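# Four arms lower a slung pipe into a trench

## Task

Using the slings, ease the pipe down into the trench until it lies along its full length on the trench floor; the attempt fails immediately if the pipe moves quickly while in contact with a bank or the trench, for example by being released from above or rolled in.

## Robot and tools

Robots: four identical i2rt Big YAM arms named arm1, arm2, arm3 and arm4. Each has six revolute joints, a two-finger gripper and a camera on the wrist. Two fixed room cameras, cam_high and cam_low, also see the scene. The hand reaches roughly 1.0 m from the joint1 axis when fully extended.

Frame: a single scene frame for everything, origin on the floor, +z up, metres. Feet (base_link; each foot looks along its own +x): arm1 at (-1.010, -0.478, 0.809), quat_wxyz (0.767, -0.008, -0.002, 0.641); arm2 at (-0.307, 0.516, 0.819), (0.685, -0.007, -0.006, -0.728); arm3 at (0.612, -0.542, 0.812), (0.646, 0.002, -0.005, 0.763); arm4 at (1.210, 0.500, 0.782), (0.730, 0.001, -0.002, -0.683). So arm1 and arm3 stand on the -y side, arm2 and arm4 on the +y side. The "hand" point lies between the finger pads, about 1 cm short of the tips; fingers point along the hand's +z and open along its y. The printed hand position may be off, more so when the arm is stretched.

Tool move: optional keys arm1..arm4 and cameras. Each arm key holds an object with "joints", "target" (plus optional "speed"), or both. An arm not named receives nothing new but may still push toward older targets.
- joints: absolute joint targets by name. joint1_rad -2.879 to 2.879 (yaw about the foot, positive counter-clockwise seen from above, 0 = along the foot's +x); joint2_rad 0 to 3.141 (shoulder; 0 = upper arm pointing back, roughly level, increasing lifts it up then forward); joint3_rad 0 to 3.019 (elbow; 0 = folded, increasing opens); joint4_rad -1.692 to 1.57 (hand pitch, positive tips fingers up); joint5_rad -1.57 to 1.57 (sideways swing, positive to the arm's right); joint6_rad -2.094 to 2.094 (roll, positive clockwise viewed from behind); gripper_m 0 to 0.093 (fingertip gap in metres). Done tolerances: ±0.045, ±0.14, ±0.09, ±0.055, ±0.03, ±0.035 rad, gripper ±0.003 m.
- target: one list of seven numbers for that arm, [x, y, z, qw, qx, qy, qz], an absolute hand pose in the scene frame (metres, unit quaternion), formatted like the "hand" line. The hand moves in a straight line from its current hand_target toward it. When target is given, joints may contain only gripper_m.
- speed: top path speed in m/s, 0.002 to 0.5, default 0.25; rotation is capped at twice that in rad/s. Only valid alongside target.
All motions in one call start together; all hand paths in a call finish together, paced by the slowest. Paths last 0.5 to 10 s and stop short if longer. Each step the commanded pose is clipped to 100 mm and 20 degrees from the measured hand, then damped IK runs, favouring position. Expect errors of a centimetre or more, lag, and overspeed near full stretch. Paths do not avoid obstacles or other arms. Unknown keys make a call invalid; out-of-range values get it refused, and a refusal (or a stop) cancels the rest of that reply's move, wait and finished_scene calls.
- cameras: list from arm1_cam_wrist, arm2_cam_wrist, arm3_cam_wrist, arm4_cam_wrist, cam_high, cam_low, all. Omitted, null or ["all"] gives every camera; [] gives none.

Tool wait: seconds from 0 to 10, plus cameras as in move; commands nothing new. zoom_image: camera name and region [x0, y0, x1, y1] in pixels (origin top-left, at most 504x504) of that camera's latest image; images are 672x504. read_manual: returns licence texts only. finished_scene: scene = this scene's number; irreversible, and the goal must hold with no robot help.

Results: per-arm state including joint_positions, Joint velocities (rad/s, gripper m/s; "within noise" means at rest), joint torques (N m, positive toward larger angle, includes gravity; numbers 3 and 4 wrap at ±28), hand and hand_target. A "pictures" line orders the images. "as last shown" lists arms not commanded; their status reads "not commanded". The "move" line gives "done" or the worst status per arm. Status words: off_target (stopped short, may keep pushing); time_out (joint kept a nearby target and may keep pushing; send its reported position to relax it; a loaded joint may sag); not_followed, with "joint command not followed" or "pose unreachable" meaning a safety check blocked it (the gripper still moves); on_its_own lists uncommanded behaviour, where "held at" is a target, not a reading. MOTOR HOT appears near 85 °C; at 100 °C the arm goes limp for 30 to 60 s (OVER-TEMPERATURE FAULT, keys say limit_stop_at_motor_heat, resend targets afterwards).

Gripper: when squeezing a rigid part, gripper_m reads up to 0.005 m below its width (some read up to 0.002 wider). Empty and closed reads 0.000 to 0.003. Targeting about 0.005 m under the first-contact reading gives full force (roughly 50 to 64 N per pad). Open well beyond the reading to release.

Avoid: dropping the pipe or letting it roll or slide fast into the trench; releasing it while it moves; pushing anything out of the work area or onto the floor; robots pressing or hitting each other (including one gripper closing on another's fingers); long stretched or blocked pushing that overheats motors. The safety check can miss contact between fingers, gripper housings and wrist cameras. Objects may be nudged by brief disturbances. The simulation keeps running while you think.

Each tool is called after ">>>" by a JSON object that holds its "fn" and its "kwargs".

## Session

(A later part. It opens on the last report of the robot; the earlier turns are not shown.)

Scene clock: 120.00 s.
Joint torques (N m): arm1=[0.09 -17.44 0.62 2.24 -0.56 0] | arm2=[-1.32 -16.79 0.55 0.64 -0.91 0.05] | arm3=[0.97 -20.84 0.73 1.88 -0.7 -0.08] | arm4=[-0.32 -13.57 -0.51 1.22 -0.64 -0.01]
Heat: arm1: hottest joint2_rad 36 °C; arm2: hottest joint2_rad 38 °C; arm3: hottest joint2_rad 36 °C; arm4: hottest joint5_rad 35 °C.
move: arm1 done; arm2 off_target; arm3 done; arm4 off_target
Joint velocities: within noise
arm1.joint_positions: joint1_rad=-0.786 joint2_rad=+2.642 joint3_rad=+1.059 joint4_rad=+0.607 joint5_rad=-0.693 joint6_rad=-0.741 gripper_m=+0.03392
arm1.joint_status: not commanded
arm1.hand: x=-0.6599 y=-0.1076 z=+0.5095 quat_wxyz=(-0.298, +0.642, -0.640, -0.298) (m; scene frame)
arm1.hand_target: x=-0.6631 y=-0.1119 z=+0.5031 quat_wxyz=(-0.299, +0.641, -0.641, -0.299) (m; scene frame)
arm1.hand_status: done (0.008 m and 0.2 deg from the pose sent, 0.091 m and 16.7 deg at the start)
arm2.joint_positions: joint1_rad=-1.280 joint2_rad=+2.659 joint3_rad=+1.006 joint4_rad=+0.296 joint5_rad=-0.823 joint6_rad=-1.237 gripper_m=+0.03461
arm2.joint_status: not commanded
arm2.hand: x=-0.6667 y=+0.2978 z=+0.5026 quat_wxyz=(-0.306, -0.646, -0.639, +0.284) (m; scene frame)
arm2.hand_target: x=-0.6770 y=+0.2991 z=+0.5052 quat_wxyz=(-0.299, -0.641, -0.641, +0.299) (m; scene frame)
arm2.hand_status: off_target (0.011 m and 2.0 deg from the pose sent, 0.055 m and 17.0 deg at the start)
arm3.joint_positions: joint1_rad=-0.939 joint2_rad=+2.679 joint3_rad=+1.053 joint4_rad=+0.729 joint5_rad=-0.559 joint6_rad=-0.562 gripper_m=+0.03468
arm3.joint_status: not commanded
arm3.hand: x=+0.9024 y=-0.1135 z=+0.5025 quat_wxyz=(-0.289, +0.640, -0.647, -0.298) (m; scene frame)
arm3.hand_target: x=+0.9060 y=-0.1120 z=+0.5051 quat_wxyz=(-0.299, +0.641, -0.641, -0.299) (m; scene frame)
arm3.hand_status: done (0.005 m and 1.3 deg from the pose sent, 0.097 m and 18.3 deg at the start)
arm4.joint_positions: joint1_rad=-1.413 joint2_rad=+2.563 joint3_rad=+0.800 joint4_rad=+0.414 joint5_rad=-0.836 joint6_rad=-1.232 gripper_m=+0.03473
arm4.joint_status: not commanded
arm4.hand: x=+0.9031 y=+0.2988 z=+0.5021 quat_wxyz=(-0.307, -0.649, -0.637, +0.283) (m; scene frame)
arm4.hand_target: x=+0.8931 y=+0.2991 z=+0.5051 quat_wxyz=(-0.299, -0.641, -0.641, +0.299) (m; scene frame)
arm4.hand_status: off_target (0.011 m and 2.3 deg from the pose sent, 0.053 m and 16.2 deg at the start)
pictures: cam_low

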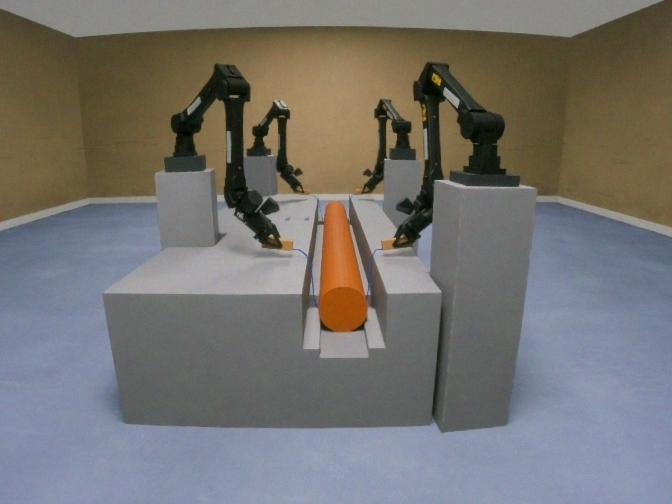

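>>> {"fn": "move", "kwargs": {"arm1": {"target": [-0.664, -0.114, 0.465, 0.2988, -0.6409, 0.6409, 0.2988], "speed": 0.06}, "arm2": {"target": [-0.674, 0.299, 0.472, 0.2988, 0.6409, 0.6409, -0.2988], "speed": 0.06}, "arm3": {"target": [0.906, -0.114, 0.470, 0.2988, -0.6409, 0.6409, 0.2988], "speed": 0.06}, "arm4": {"target": [0.894, 0.299, 0.473, 0.2988, 0.6409, 0.6409, -0.2988], "speed": 0.06}, "cameras": []}}

>>> {"fn": "move", "kwargs": {"arm1": {"target": [-0.664, -0.114, 0.464, 0.2988, -0.6409, 0.6409, 0.2988], "speed": 0.03, "joints": {"gripper_m": 0.0355}}, "arm2": {"target": [-0.674, 0.299, 0.469, 0.2988, 0.6409, 0.6409, -0.2988], "speed": 0.03, "joints": {"gripper_m": 0.036}}, "arm3": {"target": [0.906, -0.114, 0.466, 0.2988, -0.6409, 0.6409, 0.2988], "speed": 0.03, "joints": {"gripper_m": 0.0362}}, "arm4": {"target": [0.894, 0.299, 0.469, 0.2988, 0.6409, 0.6409, -0.2988], "speed": 0.03, "joints": {"gripper_m": 0.0362}}, "cameras": ["cam_low"]}}

>>> {"fn": "zoom_image", "kwargs": {"camera": "cam_low", "region": [200, 140, 452, 380]}}

Scene clock: 128.03 s.
Joint torques (N m): arm1=[-0.38 -15.68 2 1.96 -0.07 -0.04] | arm2=[-1.38 -16.56 0.46 0.55 -0.78 0.07] | arm3=[0.62 -19.9 1.09 1.66 -0.5 -0.07] | arm4=[-0.15 -12.69 -0.27 1.25 -0.18 0.02]
Heat: arm1: hottest joint2_rad 36 °C; arm2: hottest joint2_rad 37 °C; arm3: hottest joint2_rad 35 °C; arm4: hottest joint5_rad 34 °C.
move: arm1 off_target; arm2 done; arm3 done; arm4 done
Joint velocities: within noise
arm1.joint_positions: joint1_rad=-0.787 joint2_rad=+2.726 joint3_rad=+1.108 joint4_rad=+0.643 joint5_rad=-0.705 joint6_rad=-0.741 gripper_m=+0.03392
arm1.joint_status: not commanded
arm1.hand: x=-0.6642 y=-0.1096 z=+0.4800 quat_wxyz=(-0.298, +0.642, -0.638, -0.303) (m; scene frame)
arm1.hand_target: x=-0.6644 y=-0.1144 z=+0.4655 quat_wxyz=(-0.299, +0.641, -0.641, -0.299) (m; scene frame)
arm1.hand_status: off_target (0.016 m and 0.7 deg from the pose sent, 0.045 m and 0.2 deg at the start)
arm2.joint_positions: joint1_rad=-1.280 joint2_rad=+2.746 joint3_rad=+1.066 joint4_rad=+0.330 joint5_rad=-0.827 joint6_rad=-1.237 gripper_m=+0.03461
arm2.joint_status: not commanded
arm2.hand: x=-0.6659 y=+0.2971 z=+0.4718 quat_wxyz=(-0.306, -0.644, -0.640, +0.287) (m; scene frame)
arm2.hand_target: x=-0.6740 y=+0.2990 z=+0.4720 quat_wxyz=(-0.299, -0.641, -0.641, +0.299) (m; scene frame)
arm2.hand_status: done (0.008 m and 1.6 deg from the pose sent, 0.031 m and 2.0 deg at the start)
arm3.joint_positions: joint1_rad=-0.941 joint2_rad=+2.760 joint3_rad=+1.114 joint4_rad=+0.759 joint5_rad=-0.566 joint6_rad=-0.566 gripper_m=+0.03468
arm3.joint_status: not commanded
arm3.hand: x=+0.9035 y=-0.1123 z=+0.4745 quat_wxyz=(-0.294, +0.641, -0.643, -0.300) (m; scene frame)
arm3.hand_target: x=+0.9060 y=-0.1141 z=+0.4702 quat_wxyz=(-0.299, +0.641, -0.641, -0.299) (m; scene frame)
arm3.hand_status: done (0.005 m and 0.7 deg from the pose sent, 0.033 m and 1.3 deg at the start)
arm4.joint_positions: joint1_rad=-1.416 joint2_rad=+2.646 joint3_rad=+0.854 joint4_rad=+0.450 joint5_rad=-0.849 joint6_rad=-1.234 gripper_m=+0.03473
arm4.joint_status: not commanded
arm4.hand: x=+0.9019 y=+0.2978 z=+0.4765 quat_wxyz=(-0.309, -0.645, -0.636, +0.289) (m; scene frame)
arm4.hand_target: x=+0.8942 y=+0.2991 z=+0.4732 quat_wxyz=(-0.299, -0.641, -0.641, +0.299) (m; scene frame)
arm4.hand_status: done (0.009 m and 1.8 deg from the pose sent, 0.030 m and 2.3 deg at the start)
pictures: none
No camera images: "cameras" was empty.

Scene clock: 129.00 s.
Joint torques (N m): arm1=[-0.79 -15.5 1.51 1.99 -0.27 0] | arm2=[-1.26 -16.03 0.55 0.66 -0.78 0.07] | arm3=[0.62 -19.49 1.31 1.68 -0.5 -0.06] | arm4=[-0.09 -12.92 -0.62 1.21 -0.32 0.02]
Heat: arm1: hottest joint2_rad 36 °C; arm2: hottest joint2_rad 37 °C; arm3: hottest joint2_rad 35 °C; arm4: hottest joint5_rad 34 °C.
move: arm1 off_target; arm2 done; arm3 done; arm4 done
Joint velocities: within noise
arm1.joint_positions: joint1_rad=-0.787 joint2_rad=+2.732 joint3_rad=+1.117 joint4_rad=+0.643 joint5_rad=-0.700 joint6_rad=-0.741 gripper_m=+0.03556
arm1.joint_status: all done
arm1.hand: x=-0.6615 y=-0.1086 z=+0.4776 quat_wxyz=(-0.300, +0.642, -0.638, -0.301) (m; scene frame)
arm1.hand_target: x=-0.6643 y=-0.1143 z=+0.4644 quat_wxyz=(-0.299, +0.641, -0.641, -0.299) (m; scene frame)
arm1.hand_status: off_target (0.015 m and 0.5 deg from the pose sent, 0.017 m and 0.7 deg at the start)
arm2.joint_positions: joint1_rad=-1.280 joint2_rad=+2.749 joint3_rad=+1.072 joint4_rad=+0.330 joint5_rad=-0.827 joint6_rad=-1.237 gripper_m=+0.03607
arm2.joint_status: all done
arm2.hand: x=-0.6681 y=+0.2965 z=+0.4710 quat_wxyz=(-0.305, -0.643, -0.640, +0.289) (m; scene frame)
arm2.hand_target: x=-0.6738 y=+0.2990 z=+0.4690 quat_wxyz=(-0.299, -0.641, -0.641, +0.298) (m; scene frame)
arm2.hand_status: done (0.007 m and 1.4 deg from the pose sent, 0.009 m and 1.6 deg at the start)
arm3.joint_positions: joint1_rad=-0.941 joint2_rad=+2.766 joint3_rad=+1.120 joint4_rad=+0.759 joint5_rad=-0.566 joint6_rad=-0.566 gripper_m=+0.03626
arm3.joint_status: all done
arm3.hand: x=+0.9036 y=-0.1119 z=+0.4723 quat_wxyz=(-0.294, +0.641, -0.642, -0.300) (m; scene frame)
arm3.hand_target: x=+0.9057 y=-0.1141 z=+0.4661 quat_wxyz=(-0.298, +0.641, -0.641, -0.299) (m; scene frame)
arm3.hand_status: done (0.007 m and 0.6 deg from the pose sent, 0.009 m and 0.7 deg at the start)
arm4.joint_positions: joint1_rad=-1.416 joint2_rad=+2.661 joint3_rad=+0.867 joint4_rad=+0.455 joint5_rad=-0.845 joint6_rad=-1.234 gripper_m=+0.03623
arm4.joint_status: all done
arm4.hand: x=+0.8999 y=+0.2979 z=+0.4708 quat_wxyz=(-0.307, -0.645, -0.637, +0.289) (m; scene frame)
arm4.hand_target: x=+0.8939 y=+0.2990 z=+0.4691 quat_wxyz=(-0.299, -0.641, -0.641, +0.299) (m; scene frame)
arm4.hand_status: done (0.006 m and 1.6 deg from the pose sent, 0.011 m and 1.8 deg at the start)
pictures: cam_low

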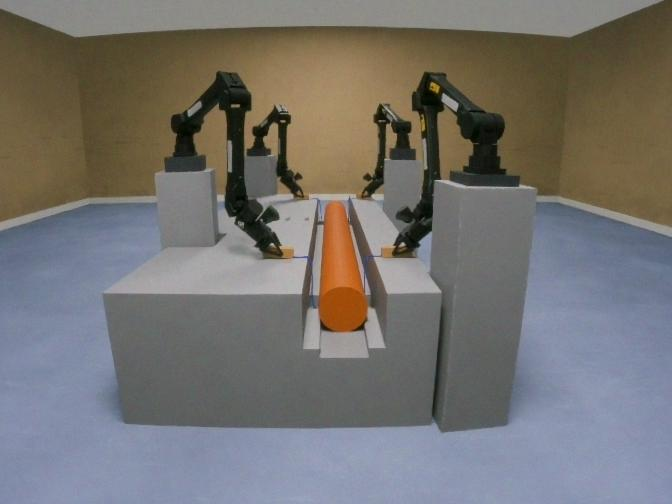

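Scaled by 2.000.

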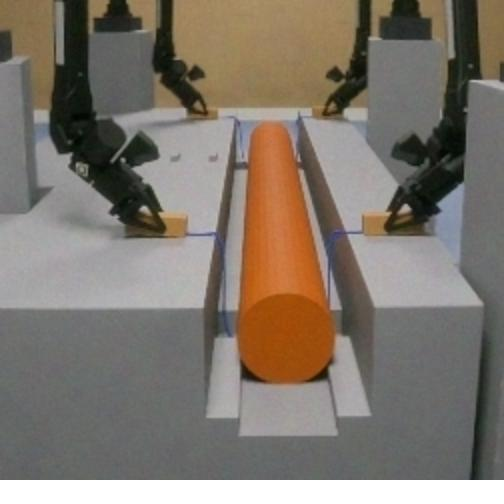

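Handles are flat on the banks; open and retreat.

>>> {"fn": "move", "kwargs": {"arm1": {"joints": {"gripper_m": 0.075}}, "arm2": {"joints": {"gripper_m": 0.075}}, "arm3": {"joints": {"gripper_m": 0.075}}, "arm4": {"joints": {"gripper_m": 0.075}}, "cameras": ["arm1_cam_wrist", "arm2_cam_wrist", "arm3_cam_wrist", "arm4_cam_wrist"]}}

>>> {"fn": "move", "kwargs": {"arm1": {"target": [-0.664, -0.170, 0.56, 0.2988, -0.6409, 0.6409, 0.2988], "speed": 0.15}, "arm2": {"target": [-0.674, 0.347, 0.56, 0.2988, 0.6409, 0.6409, -0.2988], "speed": 0.15}, "arm3": {"target": [0.906, -0.170, 0.56, 0.2988, -0.6409, 0.6409, 0.2988], "speed": 0.15}, "arm4": {"target": [0.894, 0.347, 0.56, 0.2988, 0.6409, 0.6409, -0.2988], "speed": 0.15}}}

>>> {"fn": "zoom_image", "kwargs": {"camera": "cam_low", "region": [290, 190, 400, 370]}}

Scene clock: 133.47 s.
Joint torques (N m): arm1=[-1.03 -15.79 1.2 2.07 -0.34 -0.01] | arm2=[-1.38 -16.09 0.55 0.58 -0.77 0.06] | arm3=[0.62 -19.66 1.02 1.68 -0.5 -0.06] | arm4=[-0.03 -12.98 -0.66 1.21 -0.35 0.02]
Heat: arm1: hottest joint2_rad 36 °C; arm2: hottest joint2_rad 37 °C; arm3: hottest joint2_rad 36 °C; arm4: hottest joint5_rad 33 °C.
move: arm1 done; arm2 done; arm3 done; arm4 done
Joint velocities: within noise
arm1.joint_positions: joint1_rad=-0.787 joint2_rad=+2.733 joint3_rad=+1.121 joint4_rad=+0.643 joint5_rad=-0.699 joint6_rad=-0.741 gripper_m=+0.07490
arm1.joint_status: all done
arm1.hand: x=-0.6598 y=-0.1076 z=+0.4777 quat_wxyz=(-0.301, +0.643, -0.637, -0.300) (m; scene frame)
arm1.hand_target: x=-0.6642 y=-0.1143 z=+0.4644 quat_wxyz=(-0.299, +0.641, -0.641, -0.299) (m; scene frame)
arm1.hand_status: not commanded
arm2.joint_positions: joint1_rad=-1.280 joint2_rad=+2.749 joint3_rad=+1.072 joint4_rad=+0.332 joint5_rad=-0.827 joint6_rad=-1.237 gripper_m=+0.07494
arm2.joint_status: all done
arm2.hand: x=-0.6684 y=+0.2965 z=+0.4710 quat_wxyz=(-0.304, -0.643, -0.641, +0.289) (m; scene frame)
arm2.hand_target: x=-0.6740 y=+0.2990 z=+0.4691 quat_wxyz=(-0.299, -0.641, -0.641, +0.299) (m; scene frame)
arm2.hand_status: not commanded
arm3.joint_positions: joint1_rad=-0.941 joint2_rad=+2.766 joint3_rad=+1.124 joint4_rad=+0.760 joint5_rad=-0.566 joint6_rad=-0.566 gripper_m=+0.07489
arm3.joint_status: all done
arm3.hand: x=+0.9053 y=-0.1104 z=+0.4728 quat_wxyz=(-0.296, +0.641, -0.642, -0.300) (m; scene frame)
arm3.hand_target: x=+0.9060 y=-0.1141 z=+0.4662 quat_wxyz=(-0.299, +0.641, -0.641, -0.299) (m; scene frame)
arm3.hand_status: not commanded
arm4.joint_positions: joint1_rad=-1.416 joint2_rad=+2.661 joint3_rad=+0.867 joint4_rad=+0.455 joint5_rad=-0.844 joint6_rad=-1.234 gripper_m=+0.07488
arm4.joint_status: all done
arm4.hand: x=+0.9000 y=+0.2980 z=+0.4706 quat_wxyz=(-0.307, -0.646, -0.637, +0.289) (m; scene frame)
arm4.hand_target: x=+0.8940 y=+0.2991 z=+0.4690 quat_wxyz=(-0.299, -0.641, -0.641, +0.299) (m; scene frame)
arm4.hand_status: not commanded
pictures: arm1_cam_wrist, arm2_cam_wrist, arm3_cam_wrist, arm4_cam_wrist

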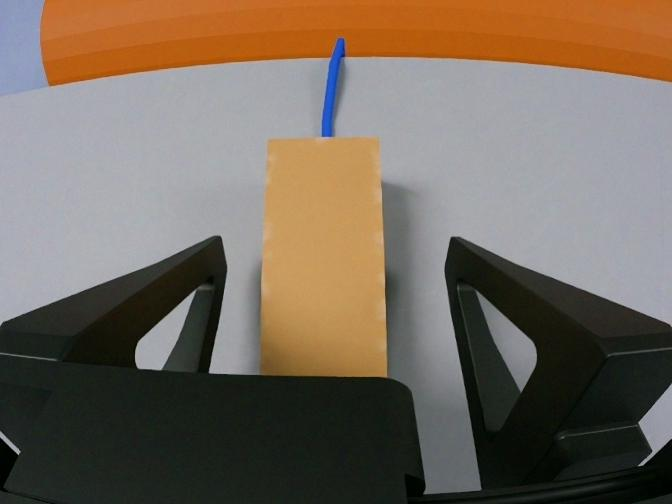

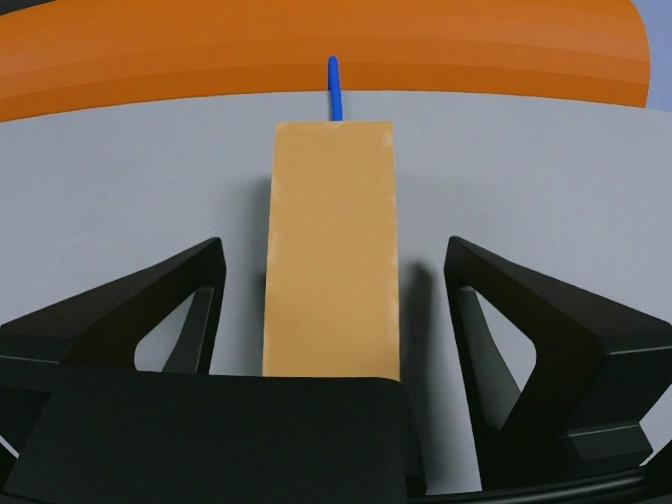

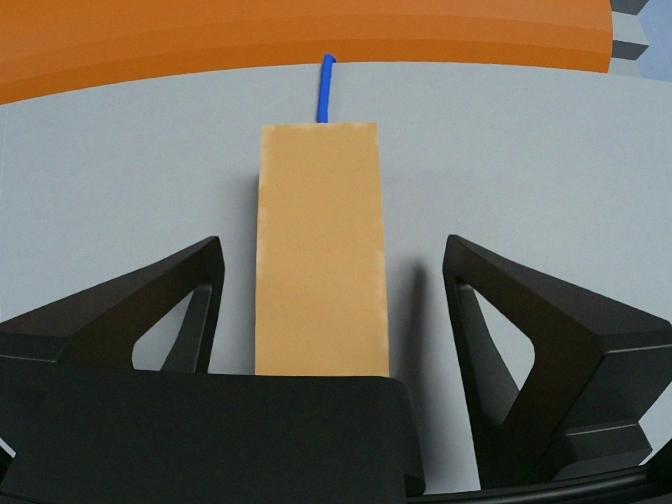

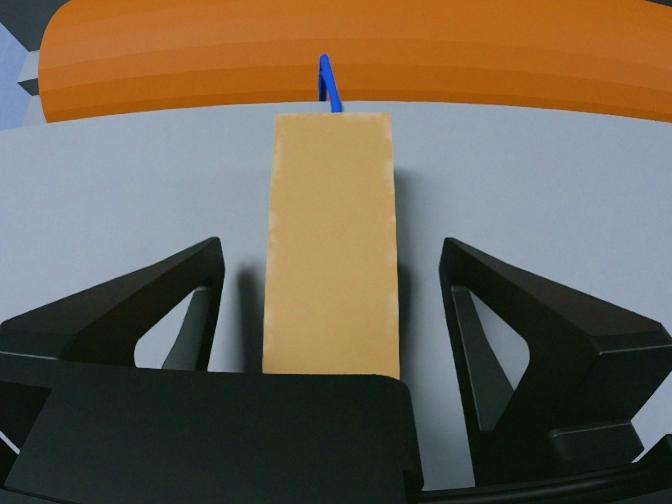

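Scene clock: 135.00 s.
Joint torques (N m): arm1=[-0.73 -16.97 0.25 0.75 -0.56 -0.11] | arm2=[-1.2 -16.38 0.18 -0.69 -0.79 0.1] | arm3=[0.97 -19.78 0.06 0.66 -0.67 -0.08] | arm4=[-0.09 -13.57 -0.7 -0.13 -0.57 0]
Heat: arm1: hottest joint2_rad 36 °C; arm2: hottest joint2_rad 37 °C; arm3: hottest joint2_rad 36 °C; arm4: hottest joint5_rad 33 °C.
move: arm1 done; arm2 done; arm3 done; arm4 done
Joint velocities: within noise
arm1.joint_positions: joint1_rad=-0.912 joint2_rad=+2.495 joint3_rad=+0.893 joint4_rad=+0.546 joint5_rad=-0.759 joint6_rad=-0.873 gripper_m=+0.07490
arm1.joint_status: not commanded
arm1.hand: x=-0.6616 y=-0.1674 z=+0.5605 quat_wxyz=(-0.303, +0.640, -0.640, -0.298) (m; scene frame)
arm1.hand_target: x=-0.6640 y=-0.1700 z=+0.5600 quat_wxyz=(-0.299, +0.641, -0.641, -0.299) (m; scene frame)
arm1.hand_status: done (0.004 m and 0.5 deg from the pose sent, 0.103 m and 0.6 deg at the start)
arm2.joint_positions: joint1_rad=-1.406 joint2_rad=+2.497 joint3_rad=+0.915 joint4_rad=+0.131 joint5_rad=-0.849 joint6_rad=-1.417 gripper_m=+0.07494
arm2.joint_status: not commanded
arm2.hand: x=-0.6755 y=+0.3440 z=+0.5584 quat_wxyz=(-0.297, -0.639, -0.643, +0.300) (m; scene frame)
arm2.hand_target: x=-0.6739 y=+0.3470 z=+0.5600 quat_wxyz=(-0.299, -0.641, -0.641, +0.299) (m; scene frame)
arm2.hand_status: done (0.004 m and 0.4 deg from the pose sent, 0.102 m and 1.3 deg at the start)
arm3.joint_positions: joint1_rad=-1.046 joint2_rad=+2.527 joint3_rad=+0.862 joint4_rad=+0.733 joint5_rad=-0.627 joint6_rad=-0.663 gripper_m=+0.07490
arm3.joint_status: not commanded
arm3.hand: x=+0.9051 y=-0.1685 z=+0.5585 quat_wxyz=(-0.299, +0.640, -0.642, -0.299) (m; scene frame)
arm3.hand_target: x=+0.9059 y=-0.1700 z=+0.5599 quat_wxyz=(-0.299, +0.641, -0.641, -0.299) (m; scene frame)
arm3.hand_status: done (0.002 m and 0.2 deg from the pose sent, 0.106 m and 0.4 deg at the start)
arm4.joint_positions: joint1_rad=-1.564 joint2_rad=+2.386 joint3_rad=+0.728 joint4_rad=+0.179 joint5_rad=-0.864 joint6_rad=-1.453 gripper_m=+0.07488
arm4.joint_status: not commanded
arm4.hand: x=+0.8936 y=+0.3455 z=+0.5562 quat_wxyz=(-0.299, -0.643, -0.639, +0.297) (m; scene frame)
arm4.hand_target: x=+0.8939 y=+0.3470 z=+0.5600 quat_wxyz=(-0.299, -0.641, -0.641, +0.299) (m; scene frame)
arm4.hand_status: done (0.004 m and 0.4 deg from the pose sent, 0.102 m and 1.6 deg at the start)
pictures: arm1_cam_wrist, arm2_cam_wrist, arm3_cam_wrist, arm4_cam_wrist, cam_high, cam_low

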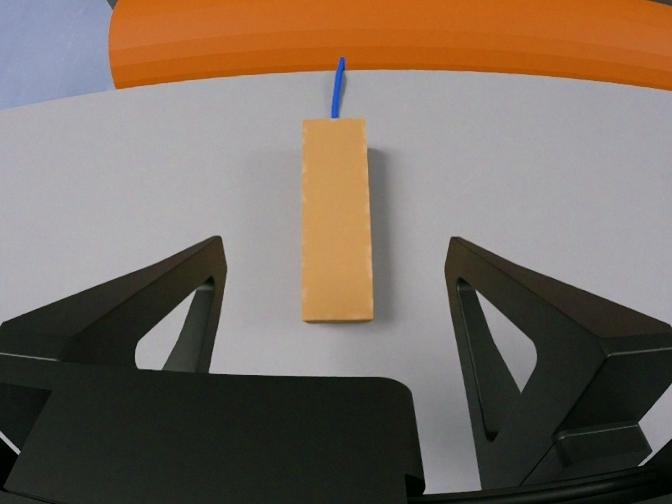

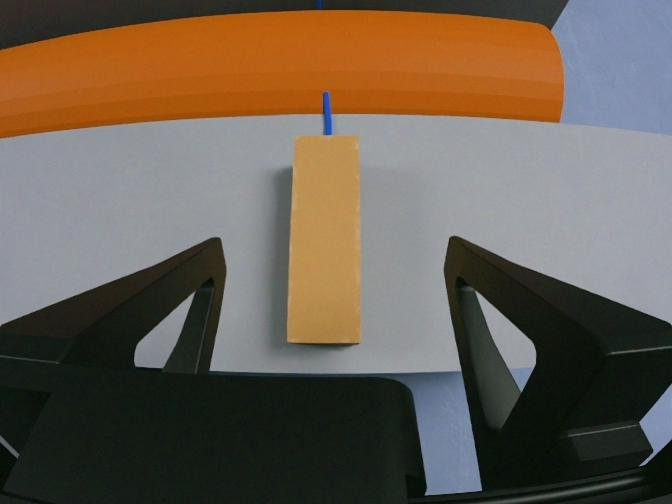

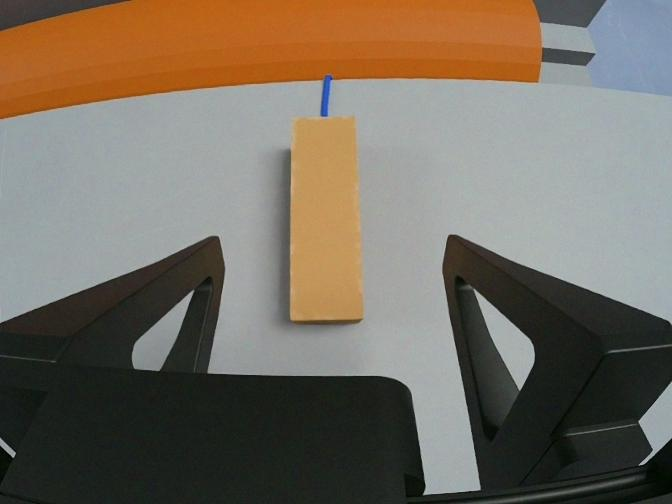

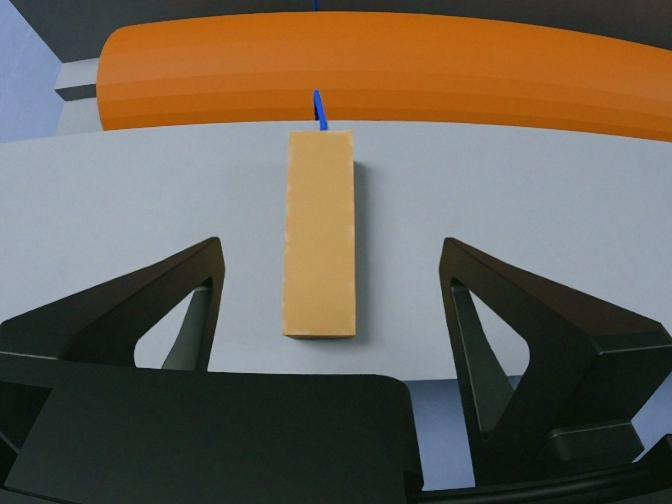

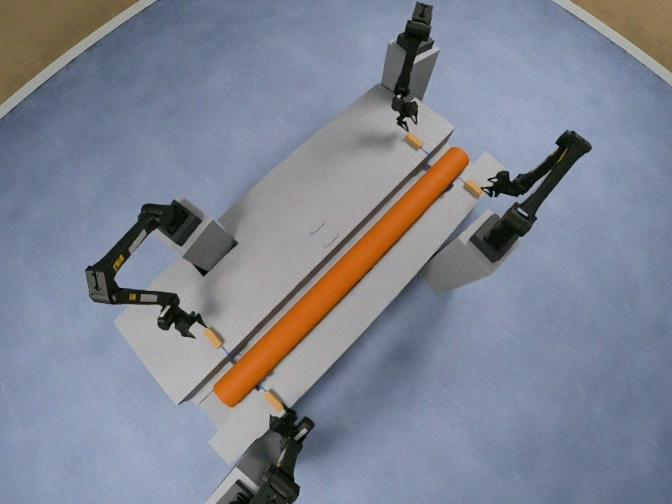

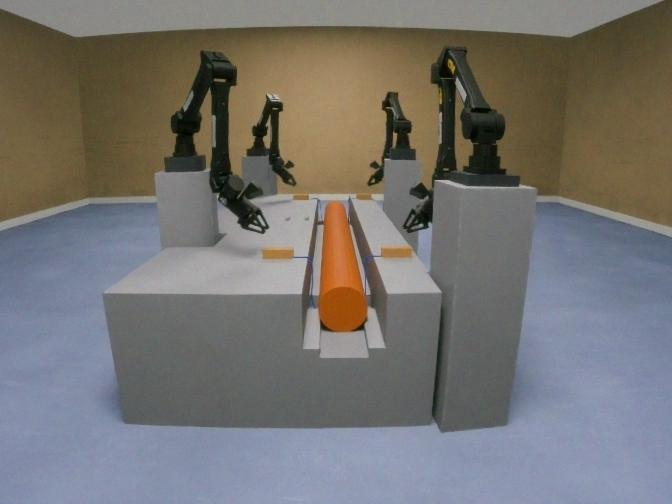

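Scaled by 2.800.

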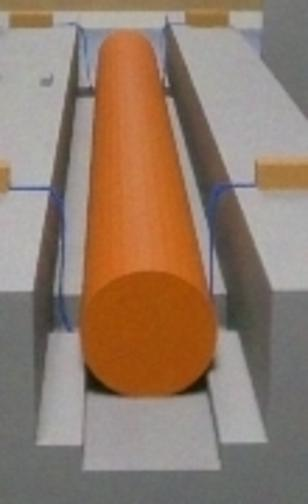

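Same resting position as in scene 2, with both ends down and the handles on the banks.

>>> {"fn": "finished_scene", "kwargs": {"scene": 3}}

The scene is finished: the task was done.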